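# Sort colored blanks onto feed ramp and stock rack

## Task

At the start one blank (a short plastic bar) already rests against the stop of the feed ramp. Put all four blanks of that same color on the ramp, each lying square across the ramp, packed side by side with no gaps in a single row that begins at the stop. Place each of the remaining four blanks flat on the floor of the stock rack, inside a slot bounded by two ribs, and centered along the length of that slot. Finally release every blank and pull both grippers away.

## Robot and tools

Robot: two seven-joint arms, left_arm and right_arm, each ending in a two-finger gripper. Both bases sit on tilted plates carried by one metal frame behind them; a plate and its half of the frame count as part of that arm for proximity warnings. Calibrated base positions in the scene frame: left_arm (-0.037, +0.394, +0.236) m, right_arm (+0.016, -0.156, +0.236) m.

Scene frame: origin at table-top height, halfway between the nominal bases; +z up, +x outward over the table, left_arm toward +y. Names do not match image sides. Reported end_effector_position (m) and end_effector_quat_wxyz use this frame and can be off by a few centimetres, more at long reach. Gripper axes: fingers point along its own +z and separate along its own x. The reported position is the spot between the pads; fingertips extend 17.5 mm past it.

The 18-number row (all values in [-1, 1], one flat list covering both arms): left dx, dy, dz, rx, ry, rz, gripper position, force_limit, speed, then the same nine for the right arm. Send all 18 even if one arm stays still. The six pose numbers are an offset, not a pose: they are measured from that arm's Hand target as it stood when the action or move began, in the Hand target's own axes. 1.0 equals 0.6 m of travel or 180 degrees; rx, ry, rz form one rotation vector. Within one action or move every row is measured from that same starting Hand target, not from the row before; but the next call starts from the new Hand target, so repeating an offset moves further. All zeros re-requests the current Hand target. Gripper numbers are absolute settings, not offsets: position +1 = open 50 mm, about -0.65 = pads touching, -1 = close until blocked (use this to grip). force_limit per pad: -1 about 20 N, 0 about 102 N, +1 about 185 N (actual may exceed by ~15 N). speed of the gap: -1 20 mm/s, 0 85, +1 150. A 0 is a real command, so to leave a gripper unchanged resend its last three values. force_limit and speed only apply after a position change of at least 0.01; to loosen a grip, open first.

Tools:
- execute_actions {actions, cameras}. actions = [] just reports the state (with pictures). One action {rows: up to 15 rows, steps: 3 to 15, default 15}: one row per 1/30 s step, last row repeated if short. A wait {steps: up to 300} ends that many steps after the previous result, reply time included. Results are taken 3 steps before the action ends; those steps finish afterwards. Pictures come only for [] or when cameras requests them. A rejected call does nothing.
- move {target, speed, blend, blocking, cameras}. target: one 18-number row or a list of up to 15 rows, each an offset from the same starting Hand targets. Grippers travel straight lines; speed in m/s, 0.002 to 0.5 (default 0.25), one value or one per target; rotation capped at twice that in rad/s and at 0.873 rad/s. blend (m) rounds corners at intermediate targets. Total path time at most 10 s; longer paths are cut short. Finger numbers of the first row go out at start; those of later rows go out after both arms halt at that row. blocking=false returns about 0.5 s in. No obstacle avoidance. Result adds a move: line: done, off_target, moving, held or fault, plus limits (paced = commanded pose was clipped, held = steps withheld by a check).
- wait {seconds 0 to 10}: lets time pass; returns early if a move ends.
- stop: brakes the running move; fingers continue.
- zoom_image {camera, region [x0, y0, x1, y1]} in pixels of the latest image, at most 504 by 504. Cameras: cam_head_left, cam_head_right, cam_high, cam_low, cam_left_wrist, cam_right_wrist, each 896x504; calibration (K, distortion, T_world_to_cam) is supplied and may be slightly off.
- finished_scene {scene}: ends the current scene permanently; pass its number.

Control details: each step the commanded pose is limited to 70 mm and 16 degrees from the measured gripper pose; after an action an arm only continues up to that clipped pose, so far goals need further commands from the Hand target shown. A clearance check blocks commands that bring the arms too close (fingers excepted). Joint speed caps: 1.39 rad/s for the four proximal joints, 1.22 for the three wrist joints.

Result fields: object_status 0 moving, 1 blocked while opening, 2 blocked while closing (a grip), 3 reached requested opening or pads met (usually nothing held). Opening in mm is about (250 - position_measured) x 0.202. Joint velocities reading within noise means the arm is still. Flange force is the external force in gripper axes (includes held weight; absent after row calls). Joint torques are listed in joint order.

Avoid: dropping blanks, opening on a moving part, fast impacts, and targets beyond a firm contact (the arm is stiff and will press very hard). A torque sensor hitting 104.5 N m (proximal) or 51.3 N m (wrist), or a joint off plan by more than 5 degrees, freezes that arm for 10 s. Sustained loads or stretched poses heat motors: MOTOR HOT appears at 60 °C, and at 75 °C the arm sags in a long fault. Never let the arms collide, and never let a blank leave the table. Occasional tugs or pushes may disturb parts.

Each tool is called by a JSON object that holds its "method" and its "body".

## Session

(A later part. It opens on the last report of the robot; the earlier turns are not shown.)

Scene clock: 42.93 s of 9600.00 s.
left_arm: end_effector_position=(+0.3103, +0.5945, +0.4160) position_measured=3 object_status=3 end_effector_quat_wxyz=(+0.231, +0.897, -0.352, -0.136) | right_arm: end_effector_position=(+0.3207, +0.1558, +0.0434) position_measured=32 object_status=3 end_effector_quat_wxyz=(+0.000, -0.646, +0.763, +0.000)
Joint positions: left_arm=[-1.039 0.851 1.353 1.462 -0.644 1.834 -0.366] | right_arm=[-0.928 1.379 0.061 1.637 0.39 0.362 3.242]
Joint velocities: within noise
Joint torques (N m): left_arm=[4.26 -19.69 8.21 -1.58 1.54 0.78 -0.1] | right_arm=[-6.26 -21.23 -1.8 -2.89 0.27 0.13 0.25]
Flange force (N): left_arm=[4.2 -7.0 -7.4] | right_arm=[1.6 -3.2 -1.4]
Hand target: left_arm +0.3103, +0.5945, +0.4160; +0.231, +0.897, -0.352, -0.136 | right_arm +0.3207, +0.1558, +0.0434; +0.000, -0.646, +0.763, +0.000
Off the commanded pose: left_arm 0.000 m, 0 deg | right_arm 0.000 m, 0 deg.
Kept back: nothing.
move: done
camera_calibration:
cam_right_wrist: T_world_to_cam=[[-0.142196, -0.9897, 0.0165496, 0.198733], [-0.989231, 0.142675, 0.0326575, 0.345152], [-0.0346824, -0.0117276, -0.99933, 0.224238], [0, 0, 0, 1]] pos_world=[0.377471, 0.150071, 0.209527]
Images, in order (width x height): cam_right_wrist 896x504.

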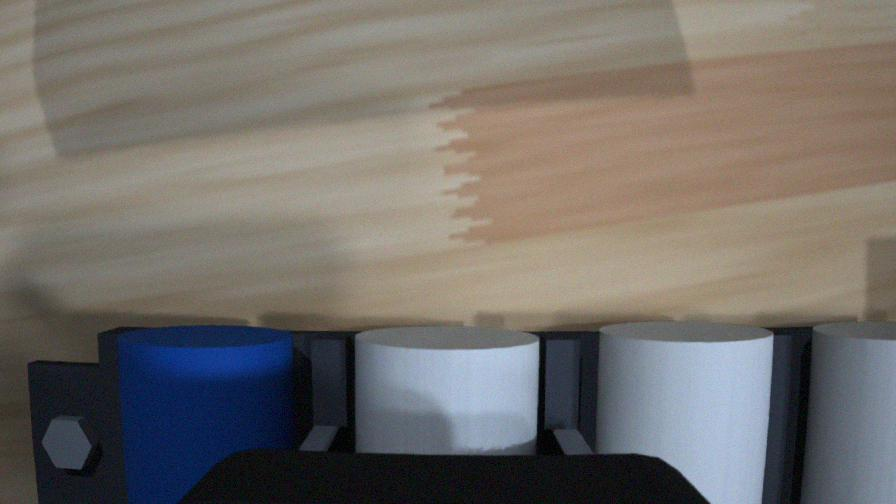

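{"method": "move", "body": {"target": [[0,0,0,0,0,0,1,-0.5,0,0,0,-0.04,0,0,0,0.8,-0.5,-1],[0,0,0,0,0,0,1,-0.5,0,0,0,-0.08,0,0,0,0.8,-0.5,-1],[0,0,0,0,0,0,1,-0.5,0,-0.0878,-0.0042,-0.095,0,0,0,0.8,-0.5,-1]], "speed": [0.05,0.15,0.15], "blend": [0.005,0.01,0], "cameras": ["cam_right_wrist","cam_head_left"]}}

{"method": "zoom_image", "body": {"camera": "cam_head_left", "region": [330, 260, 490, 340]}}

Scene clock: 45.00 s of 9600.00 s.
left_arm: end_effector_position=(+0.3103, +0.5945, +0.4160) position_measured=3 object_status=3 end_effector_quat_wxyz=(+0.231, +0.897, -0.352, -0.136) | right_arm: end_effector_position=(+0.3317, +0.2073, +0.1004) position_measured=32 object_status=3 end_effector_quat_wxyz=(+0.000, -0.646, +0.763, +0.000)
Joint positions: left_arm=[-1.039 0.851 1.353 1.462 -0.644 1.834 -0.366] | right_arm=[-0.949 1.314 -0.002 1.493 0.347 0.582 3.269]
Joint velocities: left_arm=[within noise] | right_arm=[0 0.002 -0.002 -0.005 -0.002 0.006 0.002]
Joint torques (N m): left_arm=[4.22 -19.64 8.28 -1.65 1.57 0.76 -0.05] | right_arm=[-6.33 -22.55 -2.4 -4.74 0.39 0.07 0.17]
Flange force (N): left_arm=[4.1 -7.0 -7.3] | right_arm=[1.6 -2.8 -1.3]
Hand target: left_arm +0.3103, +0.5945, +0.4160; +0.231, +0.897, -0.352, -0.136 | right_arm +0.3318, +0.2074, +0.1004; +0.000, -0.646, +0.763, +0.000
Off the commanded pose: left_arm 0.000 m, 0 deg | right_arm 0.000 m, 0 deg.
Kept back: nothing.
move: done; blend cut to 0 m at target 1
camera_calibration:
cam_right_wrist: T_world_to_cam=[[-0.14215, -0.989709, 0.0164277, 0.250359], [-0.989239, 0.142624, 0.032625, 0.346915], [-0.0346323, -0.0116133, -0.999333, 0.282122], [0, 0, 0, 1]] pos_world=[0.388541, 0.20158, 0.266503]
Images, in order (width x height): cam_head_left 896x504, cam_right_wrist 896x504.

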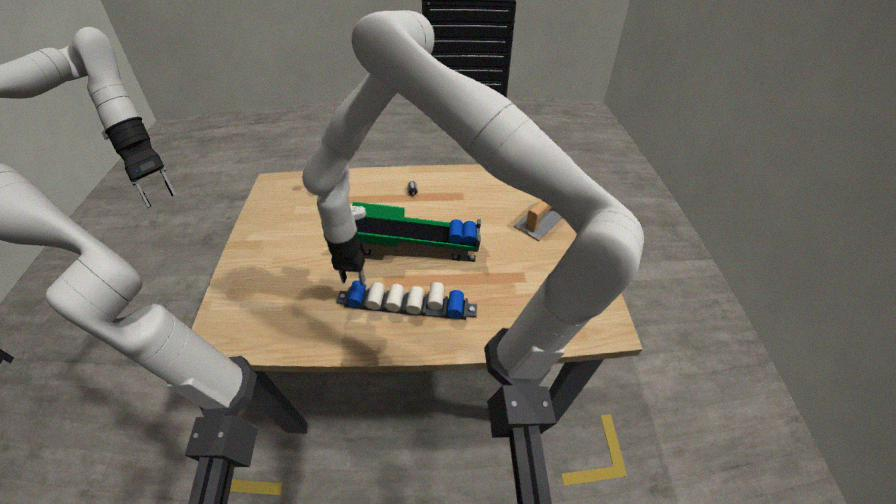

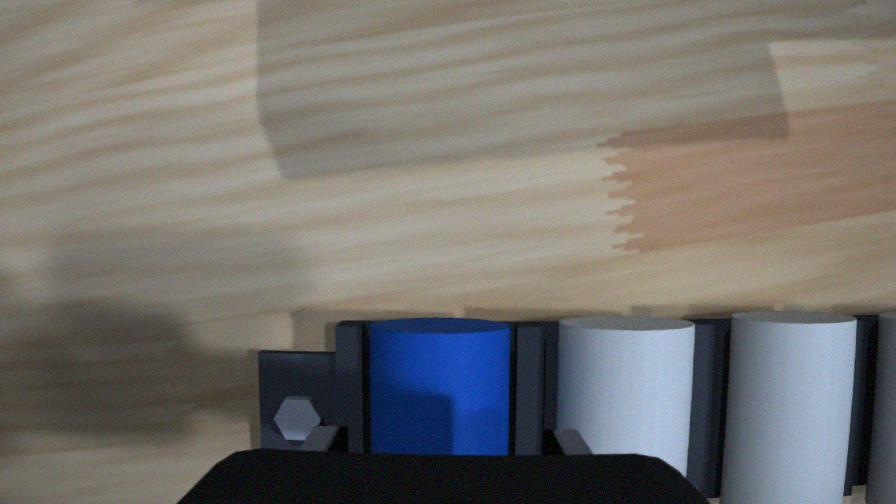

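Scaled by 3.150 from the camera's 896x504 image, which has a finer 1280x720 frame.

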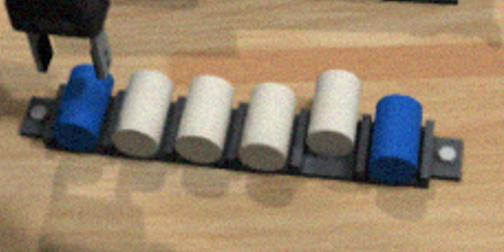

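{"method": "move", "body": {"target": [[0,0,0,0,0,0,1,-0.5,0,-0.0028,0.0027,0.02,0,0,0,0.8,-0.5,-1],[0,0,0,0,0,0,1,-0.5,0,-0.0028,0.0027,0.0957,0,0,0,0.8,-0.5,-1]], "speed": [0.15,0.12], "blend": [0.01,0], "cameras": ["cam_right_wrist"]}}

{"method": "move", "body": {"target": [0,0,0,0,0,0,1,-0.5,0,0,0,0,0,0,0,-1,-0.5,-0.6], "speed": 0.12, "cameras": ["cam_right_wrist"]}}

Scene clock: 46.77 s of 9600.00 s.
left_arm: end_effector_position=(+0.3103, +0.5945, +0.4160) position_measured=3 object_status=3 end_effector_quat_wxyz=(+0.231, +0.897, -0.352, -0.136) | right_arm: end_effector_position=(+0.3305, +0.2093, +0.0431) position_measured=32 object_status=3 end_effector_quat_wxyz=(+0.000, -0.646, +0.763, +0.000)
Joint positions: left_arm=[-1.039 0.851 1.353 1.462 -0.644 1.834 -0.366] | right_arm=[-0.943 1.433 0.016 1.443 0.36 0.51 3.258]
Joint velocities: within noise
Joint torques (N m): left_arm=[4.31 -19.68 8.3 -1.67 1.6 0.79 -0.05] | right_arm=[-6.36 -22.91 -2.19 -4.31 0.3 0.2 0.23]
Flange force (N): left_arm=[3.9 -7.0 -7.0] | right_arm=[2.6 -2.3 -1.4]
Hand target: left_arm +0.3103, +0.5945, +0.4160; +0.231, +0.897, -0.352, -0.136 | right_arm +0.3305, +0.2093, +0.0430; +0.000, -0.646, +0.763, +0.000
Off the commanded pose: left_arm 0.000 m, 0 deg | right_arm 0.000 m, 0 deg.
Kept back: nothing.
move: done; blend cut to 0 m at target 1
camera_calibration:
cam_right_wrist: T_world_to_cam=[[-0.1422, -0.9897, 0.0165054, 0.25307], [-0.989231, 0.142677, 0.0326397, 0.347256], [-0.0346585, -0.0116863, -0.999331, 0.224844], [0, 0, 0, 1]] pos_world=[0.387295, 0.203546, 0.209182]
Images, in order (width x height): cam_right_wrist 896x504.

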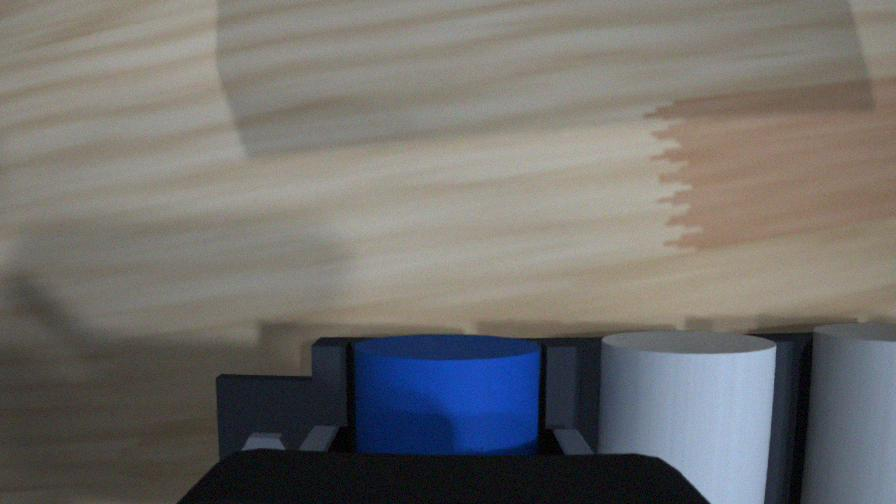

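Scene clock: 47.47 s of 9600.00 s.
left_arm: end_effector_position=(+0.3103, +0.5945, +0.4160) position_measured=3 object_status=3 end_effector_quat_wxyz=(+0.231, +0.897, -0.352, -0.136) | right_arm: end_effector_position=(+0.3305, +0.2093, +0.0430) position_measured=58 object_status=2 end_effector_quat_wxyz=(+0.000, -0.646, +0.763, +0.000)
Joint positions: left_arm=[-1.039 0.851 1.353 1.462 -0.644 1.834 -0.366] | right_arm=[-0.943 1.434 0.016 1.443 0.36 0.51 3.258]
Joint velocities: within noise
Joint torques (N m): left_arm=[4.33 -19.63 8.32 -1.62 1.53 0.74 -0.07] | right_arm=[-6.36 -22.7 -2.15 -4.2 0.3 0.06 0.24]
Flange force (N): left_arm=[3.9 -7.0 -7.3] | right_arm=[2.0 -2.7 -1.9]
Hand target: left_arm +0.3103, +0.5945, +0.4160; +0.231, +0.897, -0.352, -0.136 | right_arm +0.3305, +0.2093, +0.0430; +0.000, -0.646, +0.763, +0.000
Off the commanded pose: left_arm 0.000 m, 0 deg | right_arm 0.000 m, 0 deg.
Kept back: nothing.
move: done
camera_calibration:
cam_right_wrist: T_world_to_cam=[[-0.142157, -0.989706, 0.0165293, 0.253055], [-0.989237, 0.142635, 0.0326468, 0.347266], [-0.0346684, -0.0117104, -0.99933, 0.224757], [0, 0, 0, 1]] pos_world=[0.387294, 0.20355, 0.209086]
Images, in order (width x height): cam_right_wrist 896x504.

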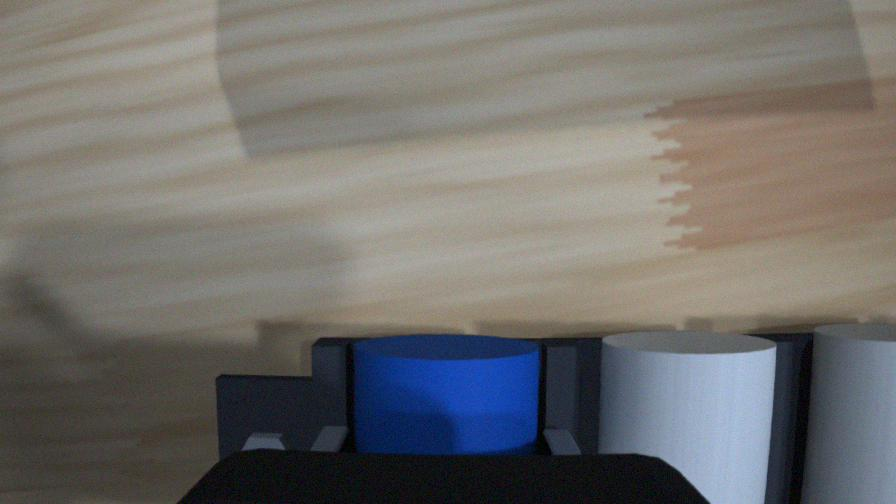

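{"method": "move", "body": {"target": [[0,0,0,0,0,0,1,-0.5,0,0,0,-0.06,0,0,0,-1,-0.5,-0.6],[0,0,0,0,0,0,1,-0.5,0,0,0,-0.22,0,0,0,-1,-0.5,-0.6],[0,0,0,0,0,0,1,-0.5,0,0.2539,-0.193,-0.225,0,0,-0.0108,-1,-0.5,-0.6],[0,0,0,0,0,0,1,-0.5,0,0.3033,-0.3565,-0.2117,0,0,-0.0108,-1,-0.5,-0.6]], "speed": [0.06,0.25,0.35,0.25], "blend": [0.01,0.04,0.05,0], "cameras": ["cam_right_wrist","cam_low"]}}

{"method": "zoom_image", "body": {"camera": "cam_low", "region": [420, 150, 540, 250]}}

Scene clock: 50.83 s of 9600.00 s.
left_arm: end_effector_position=(+0.3103, +0.5945, +0.4160) position_measured=3 object_status=3 end_effector_quat_wxyz=(+0.231, +0.897, -0.352, -0.136) | right_arm: end_effector_position=(+0.5115, -0.0053, +0.1701) position_measured=58 object_status=2 end_effector_quat_wxyz=(+0.000, -0.659, +0.752, +0.000)
Joint positions: left_arm=[-1.039 0.851 1.353 1.462 -0.644 1.834 -0.366] | right_arm=[-0.455 1.056 -0.006 1.519 0.422 0.717 3.768]
Joint velocities: left_arm=[within noise] | right_arm=[0.002 0.002 -0.001 -0.007 -0.001 0.006 0.004]
Joint torques (N m): left_arm=[4.31 -19.66 8.33 -1.59 1.55 0.75 -0.05] | right_arm=[-8.26 -21.89 -3.13 -5.67 0.37 -0.02 0.25]
Flange force (N): left_arm=[4.0 -7.1 -7.4] | right_arm=[2.7 -1.7 -0.4]
Hand target: left_arm +0.3103, +0.5945, +0.4160; +0.231, +0.897, -0.352, -0.136 | right_arm +0.5115, -0.0053, +0.1701; +0.000, -0.659, +0.752, +0.000
Off the commanded pose: left_arm 0.000 m, 0 deg | right_arm 0.000 m, 0 deg.
Kept back: nothing.
move: done; blend cut to 0 m at target 1
camera_calibration:
cam_right_wrist: T_world_to_cam=[[-0.108535, -0.993955, 0.0165096, 0.0470992], [-0.993506, 0.109027, 0.0325372, 0.554776], [-0.0341405, -0.0128709, -0.999334, 0.355313], [0, 0, 0, 1]] pos_world=[0.568416, -0.00909773, 0.336248]
Images, in order (width x height): cam_low 896x504, cam_right_wrist 896x504.

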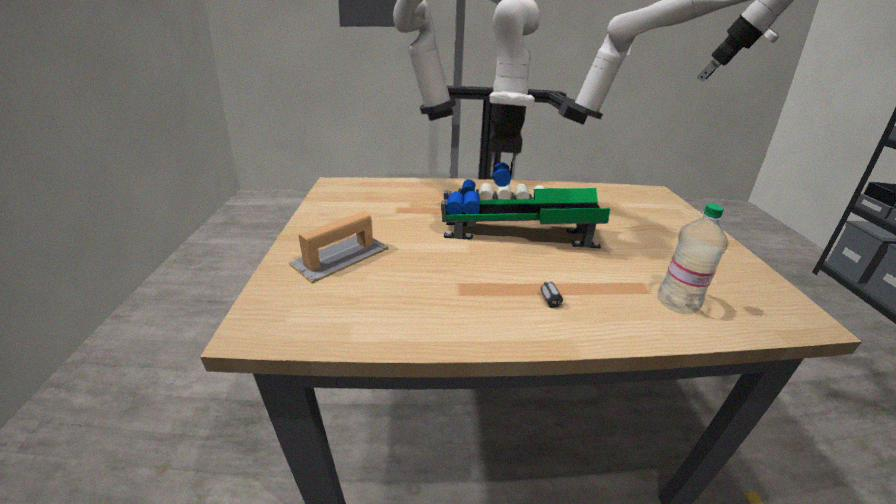

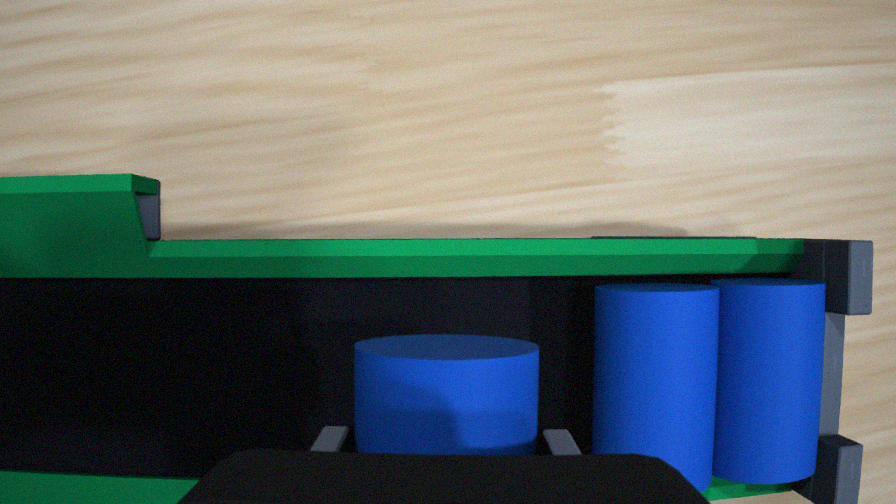

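Scaled by 4.200 from the camera's 896x504 image, which has a finer 1280x720 frame.

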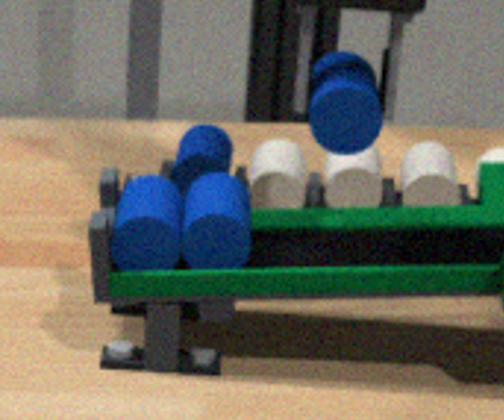

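{"method": "move", "body": {"target": [[0,0,0,0,0,0,1,-0.5,0,0.0175,-0.0118,0.0833,0,0,0.0,-1,-0.5,-0.6]], "speed": [0.12], "cameras": ["cam_right_wrist"]}}

Scene clock: 52.17 s of 9600.00 s.
left_arm: end_effector_position=(+0.3103, +0.5945, +0.4160) position_measured=3 object_status=3 end_effector_quat_wxyz=(+0.231, +0.897, -0.352, -0.136) | right_arm: end_effector_position=(+0.5172, -0.0166, +0.1202) position_measured=58 object_status=2 end_effector_quat_wxyz=(+0.000, -0.659, +0.752, +0.000)
Joint positions: left_arm=[-1.039 0.851 1.353 1.462 -0.644 1.834 -0.366] | right_arm=[-0.419 1.144 0.014 1.505 0.447 0.634 3.773]
Joint velocities: within noise
Joint torques (N m): left_arm=[4.3 -19.65 8.22 -1.64 1.55 0.74 -0.09] | right_arm=[-8.43 -22.42 -3.1 -5 0.21 0.32 0.26]
Flange force (N): left_arm=[4.0 -6.9 -7.3] | right_arm=[3.2 -1.0 0.5]
Hand target: left_arm +0.3103, +0.5945, +0.4160; +0.231, +0.897, -0.352, -0.136 | right_arm +0.5172, -0.0167, +0.1201; +0.000, -0.659, +0.752, +0.000
Off the commanded pose: left_arm 0.000 m, 0 deg | right_arm 0.000 m, 0 deg.
Kept back: nothing.
move: done
camera_calibration:
cam_right_wrist: T_world_to_cam=[[-0.108577, -0.993951, 0.0165164, 0.0372827], [-0.993497, 0.10907, 0.0326731, 0.563314], [-0.0342769, -0.0128615, -0.99933, 0.30557], [0, 0, 0, 1]] pos_world=[0.574172, -0.0204537, 0.286344]
Images, in order (width x height): cam_right_wrist 896x504.

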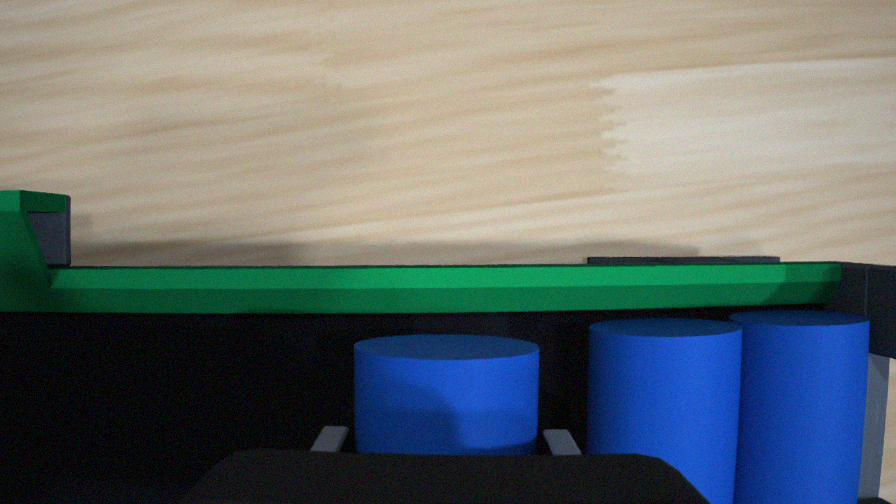

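{"method": "move", "body": {"target": [[0,0,0,0,0,0,1,-0.5,0,0,-0.001,0.023,0,0,0.0,-1,-0.5,-0.6]], "speed": [0.06], "cameras": ["cam_right_wrist","cam_low"]}}

{"method": "zoom_image", "body": {"camera": "cam_low", "region": [420, 150, 540, 250]}}

Scene clock: 53.20 s of 9600.00 s.
left_arm: end_effector_position=(+0.3103, +0.5945, +0.4160) position_measured=3 object_status=3 end_effector_quat_wxyz=(+0.231, +0.897, -0.352, -0.136) | right_arm: end_effector_position=(+0.5178, -0.0167, +0.1064) position_measured=58 object_status=2 end_effector_quat_wxyz=(+0.000, -0.659, +0.752, +0.000)
Joint positions: left_arm=[-1.039 0.851 1.353 1.462 -0.644 1.834 -0.366] | right_arm=[-0.415 1.171 0.019 1.496 0.452 0.614 3.771]
Joint velocities: within noise
Joint torques (N m): left_arm=[4.3 -19.69 8.27 -1.67 1.53 0.75 -0.04] | right_arm=[-8.41 -22.15 -3.03 -4.93 0.23 0.32 0.21]
Flange force (N): left_arm=[3.9 -6.9 -7.1] | right_arm=[3.7 -0.4 -0.4]
Hand target: left_arm +0.3103, +0.5945, +0.4160; +0.231, +0.897, -0.352, -0.136 | right_arm +0.5178, -0.0167, +0.1063; +0.000, -0.659, +0.752, +0.000
Off the commanded pose: left_arm 0.000 m, 0 deg | right_arm 0.000 m, 0 deg.
Kept back: nothing.
move: done
camera_calibration:
cam_right_wrist: T_world_to_cam=[[-0.108542, -0.993954, 0.0165414, 0.037441], [-0.993501, 0.109036, 0.032662, 0.564386], [-0.0342682, -0.0128887, -0.99933, 0.291794], [0, 0, 0, 1]] pos_world=[0.574781, -0.0205627, 0.272545]
Images, in order (width x height): cam_low 896x504, cam_right_wrist 896x504.

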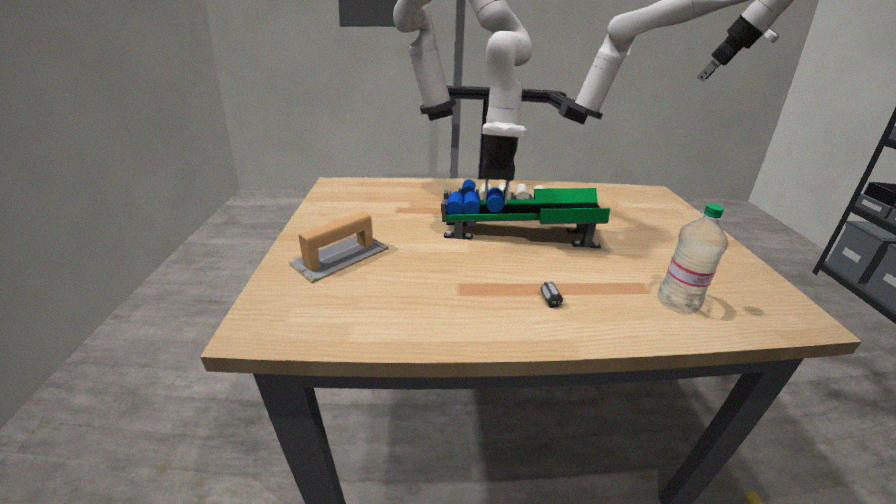

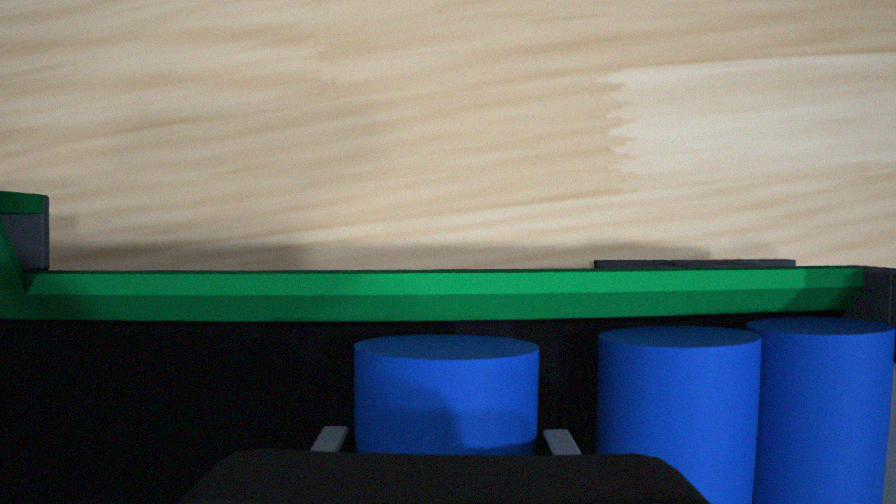

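Scaled by 4.200 from the camera's 896x504 image, which has a finer 1280x720 frame.

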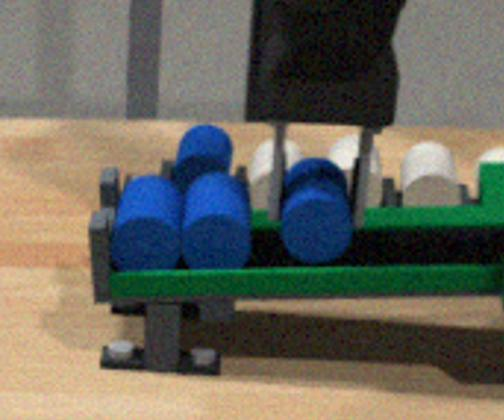

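{"method": "move", "body": {"target": [[0,0,0,0,0,0,1,-0.5,0,0,0,0.0025,0,0,0.0,-1,-0.5,-0.6]], "speed": [0.03], "cameras": []}}

{"method": "move", "body": {"target": [[0,0,0,0,0,0,1,-0.5,0,0,0,0.0017,0,0,0.0,-1,-0.5,-0.6]], "speed": [0.03], "cameras": []}}

Scene clock: 54.13 s of 9600.00 s.
left_arm: end_effector_position=(+0.3103, +0.5945, +0.4160) position_measured=3 object_status=3 end_effector_quat_wxyz=(+0.231, +0.897, -0.352, -0.136) | right_arm: end_effector_position=(+0.5178, -0.0167, +0.1048) position_measured=58 object_status=2 end_effector_quat_wxyz=(+0.000, -0.659, +0.752, +0.000)
Joint positions: left_arm=[-1.039 0.851 1.353 1.462 -0.644 1.834 -0.366] | right_arm=[-0.414 1.174 0.02 1.495 0.453 0.611 3.771]
Joint velocities: within noise
Joint torques (N m): left_arm=[4.34 -19.69 8.28 -1.6 1.5 0.73 -0.05] | right_arm=[-8.38 -22.3 -3.02 -4.82 0.28 0.11 0.26]
Flange force (N): left_arm=[3.9 -7.0 -7.4] | right_arm=[3.0 -1.2 -0.4]
Hand target: left_arm +0.3103, +0.5945, +0.4160; +0.231, +0.897, -0.352, -0.136 | right_arm +0.5178, -0.0167, +0.1048; +0.000, -0.659, +0.752, +0.000
Off the commanded pose: left_arm 0.000 m, 0 deg | right_arm 0.000 m, 0 deg.
Kept back: nothing.
move: done
No camera images: "cameras" was empty.

Scene clock: 54.83 s of 9600.00 s.
left_arm: end_effector_position=(+0.3103, +0.5945, +0.4160) position_measured=3 object_status=3 end_effector_quat_wxyz=(+0.231, +0.897, -0.352, -0.136) | right_arm: end_effector_position=(+0.5178, -0.0167, +0.1038) position_measured=58 object_status=2 end_effector_quat_wxyz=(+0.000, -0.659, +0.752, +0.000)
Joint positions: left_arm=[-1.039 0.851 1.353 1.462 -0.644 1.834 -0.366] | right_arm=[-0.414 1.176 0.021 1.494 0.453 0.61 3.77]
Joint velocities: within noise
Joint torques (N m): left_arm=[4.26 -19.74 8.29 -1.6 1.53 0.73 -0.04] | right_arm=[-8.38 -22.38 -2.99 -4.79 0.28 0.12 0.25]
Flange force (N): left_arm=[4.2 -7.2 -7.5] | right_arm=[2.9 -1.3 -0.2]
Hand target: left_arm +0.3103, +0.5945, +0.4160; +0.231, +0.897, -0.352, -0.136 | right_arm +0.5178, -0.0167, +0.1038; +0.000, -0.659, +0.752, +0.000
Off the commanded pose: left_arm 0.000 m, 0 deg | right_arm 0.000 m, 0 deg.
Kept back: nothing.
move: done
No camera images: "cameras" was empty.

{"method": "move", "body": {"target": [[0,0,0,0,0,0,1,-0.5,0,0,0,0.0017,0,0,0.0,-1,-0.5,-0.6]], "speed": [0.03], "cameras": ["cam_low"]}}

{"method": "zoom_image", "body": {"camera": "cam_low", "region": [450, 170, 520, 230]}}

Scene clock: 55.77 s of 9600.00 s.
left_arm: end_effector_position=(+0.3103, +0.5945, +0.4160) position_measured=3 object_status=3 end_effector_quat_wxyz=(+0.231, +0.897, -0.352, -0.136) | right_arm: end_effector_position=(+0.5178, -0.0167, +0.1028) position_measured=58 object_status=2 end_effector_quat_wxyz=(+0.000, -0.659, +0.752, +0.000)
Joint positions: left_arm=[-1.039 0.851 1.353 1.462 -0.644 1.834 -0.366] | right_arm=[-0.414 1.178 0.021 1.494 0.454 0.608 3.77]
Joint velocities: within noise
Joint torques (N m): left_arm=[4.3 -19.71 8.31 -1.63 1.56 0.72 -0.07] | right_arm=[-8.35 -22.33 -2.97 -4.74 0.28 0.08 0.25]
Flange force (N): left_arm=[4.1 -7.1 -7.3] | right_arm=[2.8 -1.5 -0.4]
Hand target: left_arm +0.3103, +0.5945, +0.4160; +0.231, +0.897, -0.352, -0.136 | right_arm +0.5178, -0.0167, +0.1028; +0.000, -0.659, +0.752, +0.000
Off the commanded pose: left_arm 0.000 m, 0 deg | right_arm 0.000 m, 0 deg.
Kept back: nothing.
move: done
Images, in order (width x height): cam_low 896x504.

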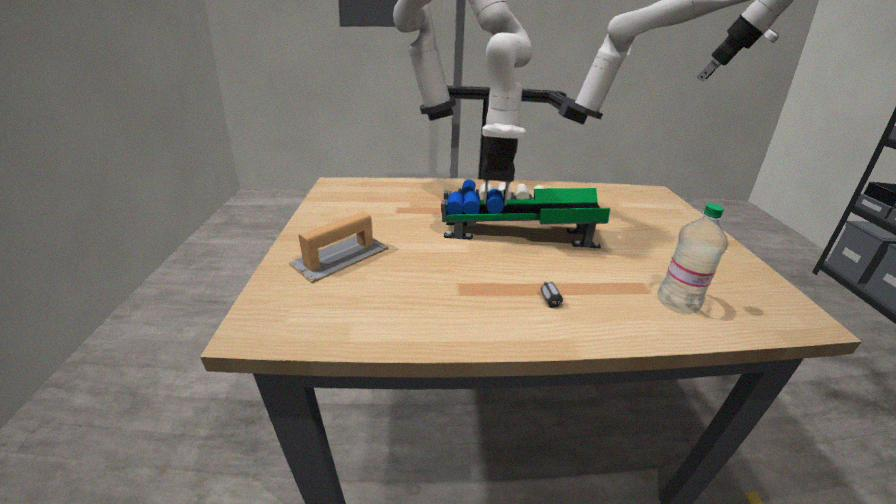

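Scaled by 7.200 from the camera's 896x504 image, which has a finer 1280x720 frame.

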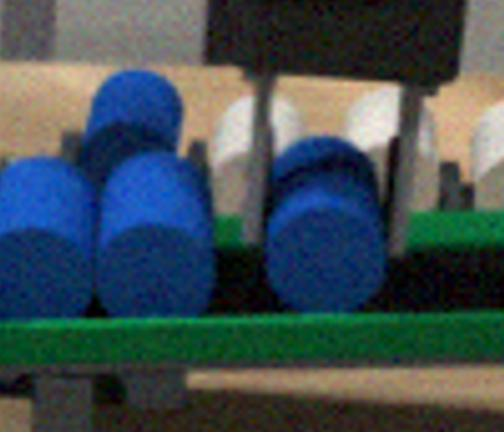

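{"method": "move", "body": {"target": [[0,0,0,0,0,0,1,-0.5,0,0,0,0.0018,0,0,0.0,-1,-0.5,-0.6]], "speed": [0.03], "cameras": []}}

{"method": "move", "body": {"target": [[0,0,0,0,0,0,1,-0.5,0,0,0,0.0008,0,0,0.0,-1,-0.5,-0.6]], "speed": [0.03], "cameras": []}}

Scene clock: 56.70 s of 9600.00 s.
left_arm: end_effector_position=(+0.3103, +0.5945, +0.4160) position_measured=3 object_status=3 end_effector_quat_wxyz=(+0.231, +0.897, -0.352, -0.136) | right_arm: end_effector_position=(+0.5178, -0.0167, +0.1017) position_measured=58 object_status=2 end_effector_quat_wxyz=(+0.000, -0.659, +0.752, +0.000)
Joint positions: left_arm=[-1.039 0.851 1.353 1.462 -0.644 1.834 -0.366] | right_arm=[-0.413 1.18 0.021 1.493 0.454 0.607 3.77]
Joint velocities: within noise
Joint torques (N m): left_arm=[4.25 -19.65 8.28 -1.66 1.56 0.76 -0.05] | right_arm=[-8.36 -22.4 -2.98 -4.77 0.28 0.12 0.26]
Flange force (N): left_arm=[4.1 -7.0 -7.2] | right_arm=[2.9 -1.3 -0.2]
Hand target: left_arm +0.3103, +0.5945, +0.4160; +0.231, +0.897, -0.352, -0.136 | right_arm +0.5178, -0.0167, +0.1017; +0.000, -0.659, +0.752, +0.000
Off the commanded pose: left_arm 0.000 m, 0 deg | right_arm 0.000 m, 0 deg.
Kept back: nothing.
move: done
No camera images: "cameras" was empty.

Scene clock: 57.40 s of 9600.00 s.
left_arm: end_effector_position=(+0.3103, +0.5945, +0.4160) position_measured=3 object_status=3 end_effector_quat_wxyz=(+0.231, +0.897, -0.352, -0.136) | right_arm: end_effector_position=(+0.5178, -0.0167, +0.1012) position_measured=58 object_status=2 end_effector_quat_wxyz=(+0.000, -0.659, +0.752, +0.000)
Joint positions: left_arm=[-1.039 0.851 1.353 1.462 -0.644 1.834 -0.366] | right_arm=[-0.413 1.181 0.022 1.493 0.454 0.606 3.77]
Joint velocities: within noise
Joint torques (N m): left_arm=[4.31 -19.67 8.28 -1.62 1.55 0.77 -0.08] | right_arm=[-8.39 -22.33 -2.99 -4.75 0.3 0.1 0.23]
Flange force (N): left_arm=[4.0 -7.0 -7.2] | right_arm=[2.9 -1.4 -0.4]
Hand target: left_arm +0.3103, +0.5945, +0.4160; +0.231, +0.897, -0.352, -0.136 | right_arm +0.5178, -0.0167, +0.1012; +0.000, -0.659, +0.752, +0.000
Off the commanded pose: left_arm 0.000 m, 0 deg | right_arm 0.000 m, 0 deg.
Kept back: nothing.
move: done
No camera images: "cameras" was empty.

{"method": "move", "body": {"target": [[0,0,0,0,0,0,1,-0.5,0,0,0,0.0013,0,0,0.0,-1,-0.5,-0.6]], "speed": [0.03], "cameras": []}}

{"method": "move", "body": {"target": [[0,0,0,0,0,0,1,-0.5,0,0,0,0.0013,0,0,0.0,-1,-0.5,-0.6]], "speed": [0.03], "cameras": []}}

Scene clock: 58.33 s of 9600.00 s.
left_arm: end_effector_position=(+0.3103, +0.5945, +0.4160) position_measured=3 object_status=3 end_effector_quat_wxyz=(+0.231, +0.897, -0.352, -0.136) | right_arm: end_effector_position=(+0.5178, -0.0167, +0.1004) position_measured=58 object_status=2 end_effector_quat_wxyz=(+0.000, -0.659, +0.752, +0.000)
Joint positions: left_arm=[-1.039 0.851 1.353 1.462 -0.644 1.834 -0.366] | right_arm=[-0.413 1.183 0.022 1.492 0.454 0.605 3.77]
Joint velocities: within noise
Joint torques (N m): left_arm=[4.33 -19.62 8.3 -1.57 1.52 0.81 -0.08] | right_arm=[-8.37 -22.35 -2.95 -4.75 0.28 0.1 0.23]
Flange force (N): left_arm=[4.0 -7.0 -7.3] | right_arm=[2.9 -1.4 -0.4]
Hand target: left_arm +0.3103, +0.5945, +0.4160; +0.231, +0.897, -0.352, -0.136 | right_arm +0.5178, -0.0167, +0.1004; +0.000, -0.659, +0.752, +0.000
Off the commanded pose: left_arm 0.000 m, 0 deg | right_arm 0.000 m, 0 deg.
Kept back: nothing.
move: done
No camera images: "cameras" was empty.

Scene clock: 59.03 s of 9600.00 s.
left_arm: end_effector_position=(+0.3103, +0.5945, +0.4160) position_measured=3 object_status=3 end_effector_quat_wxyz=(+0.231, +0.897, -0.352, -0.136) | right_arm: end_effector_position=(+0.5178, -0.0167, +0.0997) position_measured=58 object_status=2 end_effector_quat_wxyz=(+0.000, -0.659, +0.752, +0.000)
Joint positions: left_arm=[-1.039 0.851 1.353 1.462 -0.644 1.834 -0.366] | right_arm=[-0.413 1.184 0.022 1.492 0.455 0.603 3.769]
Joint velocities: within noise
Joint torques (N m): left_arm=[4.25 -19.72 8.27 -1.58 1.56 0.74 -0.07] | right_arm=[-8.36 -22.35 -2.96 -4.73 0.28 0.11 0.26]
Flange force (N): left_arm=[4.2 -7.2 -7.5] | right_arm=[2.9 -1.3 -0.4]
Hand target: left_arm +0.3103, +0.5945, +0.4160; +0.231, +0.897, -0.352, -0.136 | right_arm +0.5178, -0.0167, +0.0997; +0.000, -0.659, +0.752, +0.000
Off the commanded pose: left_arm 0.000 m, 0 deg | right_arm 0.000 m, 0 deg.
Kept back: nothing.
move: done
No camera images: "cameras" was empty.

{"method": "move", "body": {"target": [[0,0,0,0,0,0,1,-0.5,0,0,0,0.0013,0,0,0.0,-1,-0.5,-0.6]], "speed": [0.03], "cameras": []}}

{"method": "move", "body": {"target": [[0,0,0,0,0,0,1,-0.5,0,0,0,0.0013,0,0,0.0,-1,-0.5,-0.6]], "speed": [0.03], "cameras": ["cam_low"]}}

{"method": "zoom_image", "body": {"camera": "cam_low", "region": [450, 170, 520, 230]}}

Scene clock: 59.97 s of 9600.00 s.
left_arm: end_effector_position=(+0.3103, +0.5945, +0.4160) position_measured=3 object_status=3 end_effector_quat_wxyz=(+0.231, +0.897, -0.352, -0.136) | right_arm: end_effector_position=(+0.5178, -0.0167, +0.0989) position_measured=58 object_status=2 end_effector_quat_wxyz=(+0.000, -0.659, +0.752, +0.000)
Joint positions: left_arm=[-1.039 0.851 1.353 1.462 -0.644 1.834 -0.366] | right_arm=[-0.413 1.186 0.023 1.492 0.455 0.602 3.769]
Joint velocities: within noise
Joint torques (N m): left_arm=[4.23 -19.67 8.28 -1.62 1.51 0.78 -0.05] | right_arm=[-8.36 -22.4 -2.96 -4.77 0.29 0.13 0.27]
Flange force (N): left_arm=[4.2 -7.0 -7.3] | right_arm=[2.9 -1.1 -0.3]
Hand target: left_arm +0.3103, +0.5945, +0.4160; +0.231, +0.897, -0.352, -0.136 | right_arm +0.5178, -0.0167, +0.0989; +0.000, -0.659, +0.752, +0.000
Off the commanded pose: left_arm 0.000 m, 0 deg | right_arm 0.000 m, 0 deg.
Kept back: nothing.
move: done
No camera images: "cameras" was empty.

Scene clock: 60.67 s of 9600.00 s.
left_arm: end_effector_position=(+0.3103, +0.5945, +0.4160) position_measured=3 object_status=3 end_effector_quat_wxyz=(+0.231, +0.897, -0.352, -0.136) | right_arm: end_effector_position=(+0.5178, -0.0167, +0.0981) position_measured=58 object_status=2 end_effector_quat_wxyz=(+0.000, -0.659, +0.752, +0.000)
Joint positions: left_arm=[-1.039 0.851 1.353 1.462 -0.644 1.834 -0.366] | right_arm=[-0.412 1.188 0.023 1.491 0.455 0.601 3.769]
Joint velocities: within noise
Joint torques (N m): left_arm=[4.34 -19.68 8.29 -1.62 1.54 0.75 -0.05] | right_arm=[-8.33 -22.34 -2.97 -4.76 0.27 0.11 0.25]
Flange force (N): left_arm=[3.9 -7.0 -7.3] | right_arm=[3.0 -1.1 -0.5]
Hand target: left_arm +0.3103, +0.5945, +0.4160; +0.231, +0.897, -0.352, -0.136 | right_arm +0.5178, -0.0167, +0.0981; +0.000, -0.659, +0.752, +0.000
Off the commanded pose: left_arm 0.000 m, 0 deg | right_arm 0.000 m, 0 deg.
Kept back: nothing.
move: done
Images, in order (width x height): cam_low 896x504.

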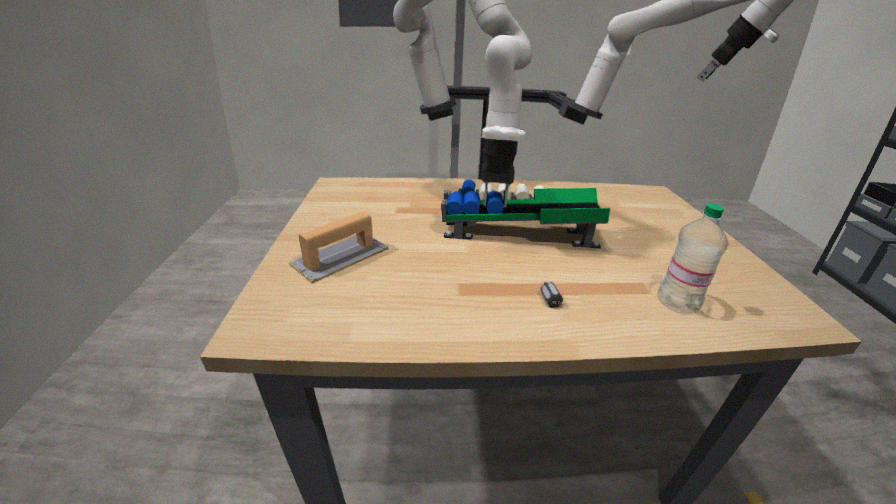

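Scaled by 7.200 from the camera's 896x504 image, which has a finer 1280x720 frame.

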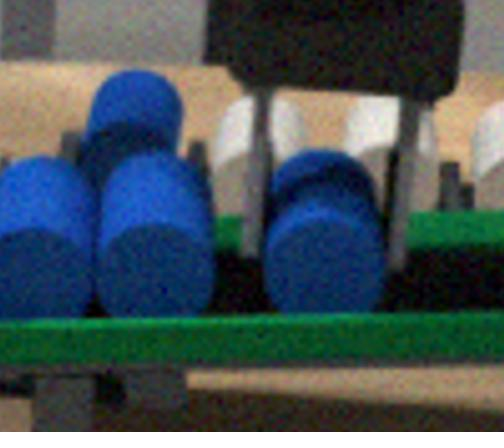

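{"method": "move", "body": {"target": [[0,0,0,0,0,0,1,-0.5,0,0,0,0.002,0,0,0.0,-1,-0.5,-0.6]], "speed": [0.03], "cameras": []}}

{"method": "move", "body": {"target": [[0,0,0,0,0,0,1,-0.5,0,0,0,0.0012,0,0,0.0,-1,-0.5,-0.6]], "speed": [0.03], "cameras": []}}

Scene clock: 61.60 s of 9600.00 s.
left_arm: end_effector_position=(+0.3103, +0.5945, +0.4160) position_measured=3 object_status=3 end_effector_quat_wxyz=(+0.231, +0.897, -0.352, -0.136) | right_arm: end_effector_position=(+0.5178, -0.0167, +0.0970) position_measured=58 object_status=2 end_effector_quat_wxyz=(+0.000, -0.659, +0.752, +0.000)
Joint positions: left_arm=[-1.039 0.851 1.353 1.462 -0.644 1.834 -0.366] | right_arm=[-0.412 1.19 0.023 1.49 0.456 0.599 3.769]
Joint velocities: within noise
Joint torques (N m): left_arm=[4.28 -19.73 8.3 -1.67 1.54 0.77 -0.05] | right_arm=[-5.34 -11.58 -1.58 -7.32 1.21 -4.03 0.27]
Flange force (N): left_arm=[4.0 -7.0 -7.1] | right_arm=[9.2 9.0 -31.1]
Hand target: left_arm +0.3103, +0.5945, +0.4160; +0.231, +0.897, -0.352, -0.136 | right_arm +0.5178, -0.0167, +0.0969; +0.000, -0.659, +0.752, +0.000
Off the commanded pose: left_arm 0.000 m, 0 deg | right_arm 0.000 m, 0 deg.
Kept back: nothing.
move: done
No camera images: "cameras" was empty.

Scene clock: 62.30 s of 9600.00 s.
left_arm: end_effector_position=(+0.3103, +0.5945, +0.4160) position_measured=3 object_status=3 end_effector_quat_wxyz=(+0.231, +0.897, -0.352, -0.136) | right_arm: end_effector_position=(+0.5178, -0.0167, +0.0962) position_measured=58 object_status=2 end_effector_quat_wxyz=(+0.000, -0.659, +0.752, +0.000)
Joint positions: left_arm=[-1.039 0.851 1.353 1.462 -0.644 1.834 -0.366] | right_arm=[-0.412 1.191 0.024 1.49 0.456 0.598 3.768]
Joint velocities: within noise
Joint torques (N m): left_arm=[4.27 -19.67 8.22 -1.55 1.54 0.74 -0.05] | right_arm=[-3.07 -3.94 -0.53 -8.92 1.81 -6.8 0.25]
Flange force (N): left_arm=[4.1 -7.2 -7.6] | right_arm=[13.2 15.9 -52.6]
Hand target: left_arm +0.3103, +0.5945, +0.4160; +0.231, +0.897, -0.352, -0.136 | right_arm +0.5178, -0.0167, +0.0962; +0.000, -0.659, +0.752, +0.000
Off the commanded pose: left_arm 0.000 m, 0 deg | right_arm 0.000 m, 0 deg.
Kept back: nothing.
move: done
No camera images: "cameras" was empty.

{"method": "move", "body": {"target": [[0,0,0,0,0,0,1,-0.5,0,0,0,-0.0025,0,0,0.0,-1,-0.5,-0.6],[0,0,0,0,0,0,1,-0.5,0,0,0,-0.0025,0,0,0.0,0.7,-0.5,-1]], "speed": [0.03,0.03], "cameras": ["cam_right_wrist","cam_low"]}}

{"method": "zoom_image", "body": {"camera": "cam_low", "region": [450, 170, 520, 230]}}

Scene clock: 64.43 s of 9600.00 s.
left_arm: end_effector_position=(+0.3103, +0.5945, +0.4160) position_measured=3 object_status=3 end_effector_quat_wxyz=(+0.231, +0.897, -0.352, -0.136) | right_arm: end_effector_position=(+0.5178, -0.0168, +0.0976) position_measured=48 object_status=3 end_effector_quat_wxyz=(+0.000, -0.659, +0.752, +0.000)
Joint positions: left_arm=[-1.039 0.851 1.353 1.462 -0.644 1.834 -0.366] | right_arm=[-0.412 1.188 0.023 1.491 0.456 0.601 3.769]
Joint velocities: within noise
Joint torques (N m): left_arm=[4.29 -19.62 8.29 -1.57 1.56 0.73 -0.05] | right_arm=[-8.32 -22.04 -2.96 -4.61 0.28 0.09 0.24]
Flange force (N): left_arm=[4.1 -7.2 -7.6] | right_arm=[2.9 -1.4 -1.0]
Hand target: left_arm +0.3103, +0.5945, +0.4160; +0.231, +0.897, -0.352, -0.136 | right_arm +0.5178, -0.0167, +0.0977; +0.000, -0.659, +0.752, +0.000
Off the commanded pose: left_arm 0.000 m, 0 deg | right_arm 0.000 m, 0 deg.
Kept back: nothing.
move: done
camera_calibration:
cam_right_wrist: T_world_to_cam=[[-0.108551, -0.993953, 0.0165814, 0.0375688], [-0.993497, 0.109047, 0.0327583, 0.56463], [-0.0343683, -0.0129176, -0.999326, 0.283071], [0, 0, 0, 1]] pos_world=[0.574765, -0.0205731, 0.263761]
Images, in order (width x height): cam_low 896x504, cam_right_wrist 896x504.

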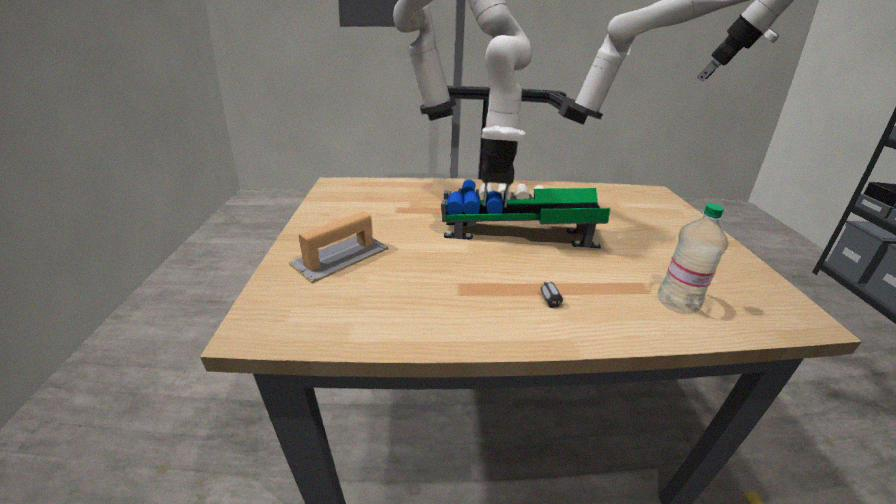

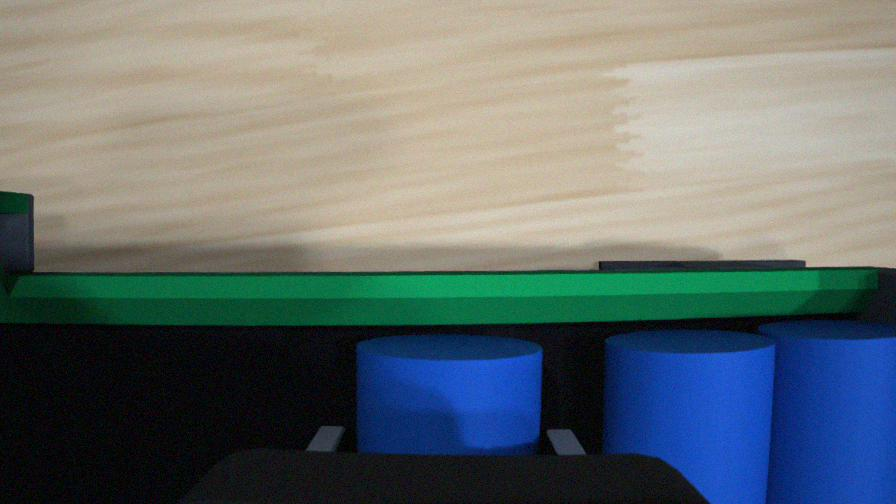

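Scaled by 7.200 from the camera's 896x504 image, which has a finer 1280x720 frame.

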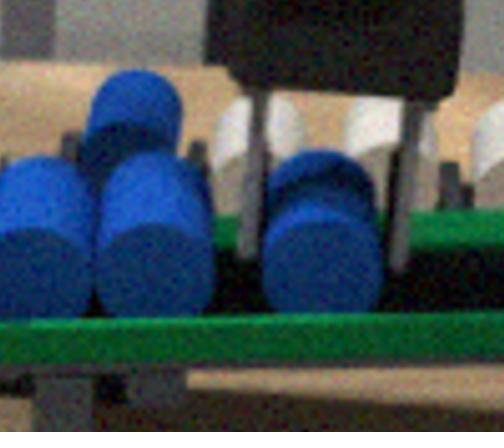

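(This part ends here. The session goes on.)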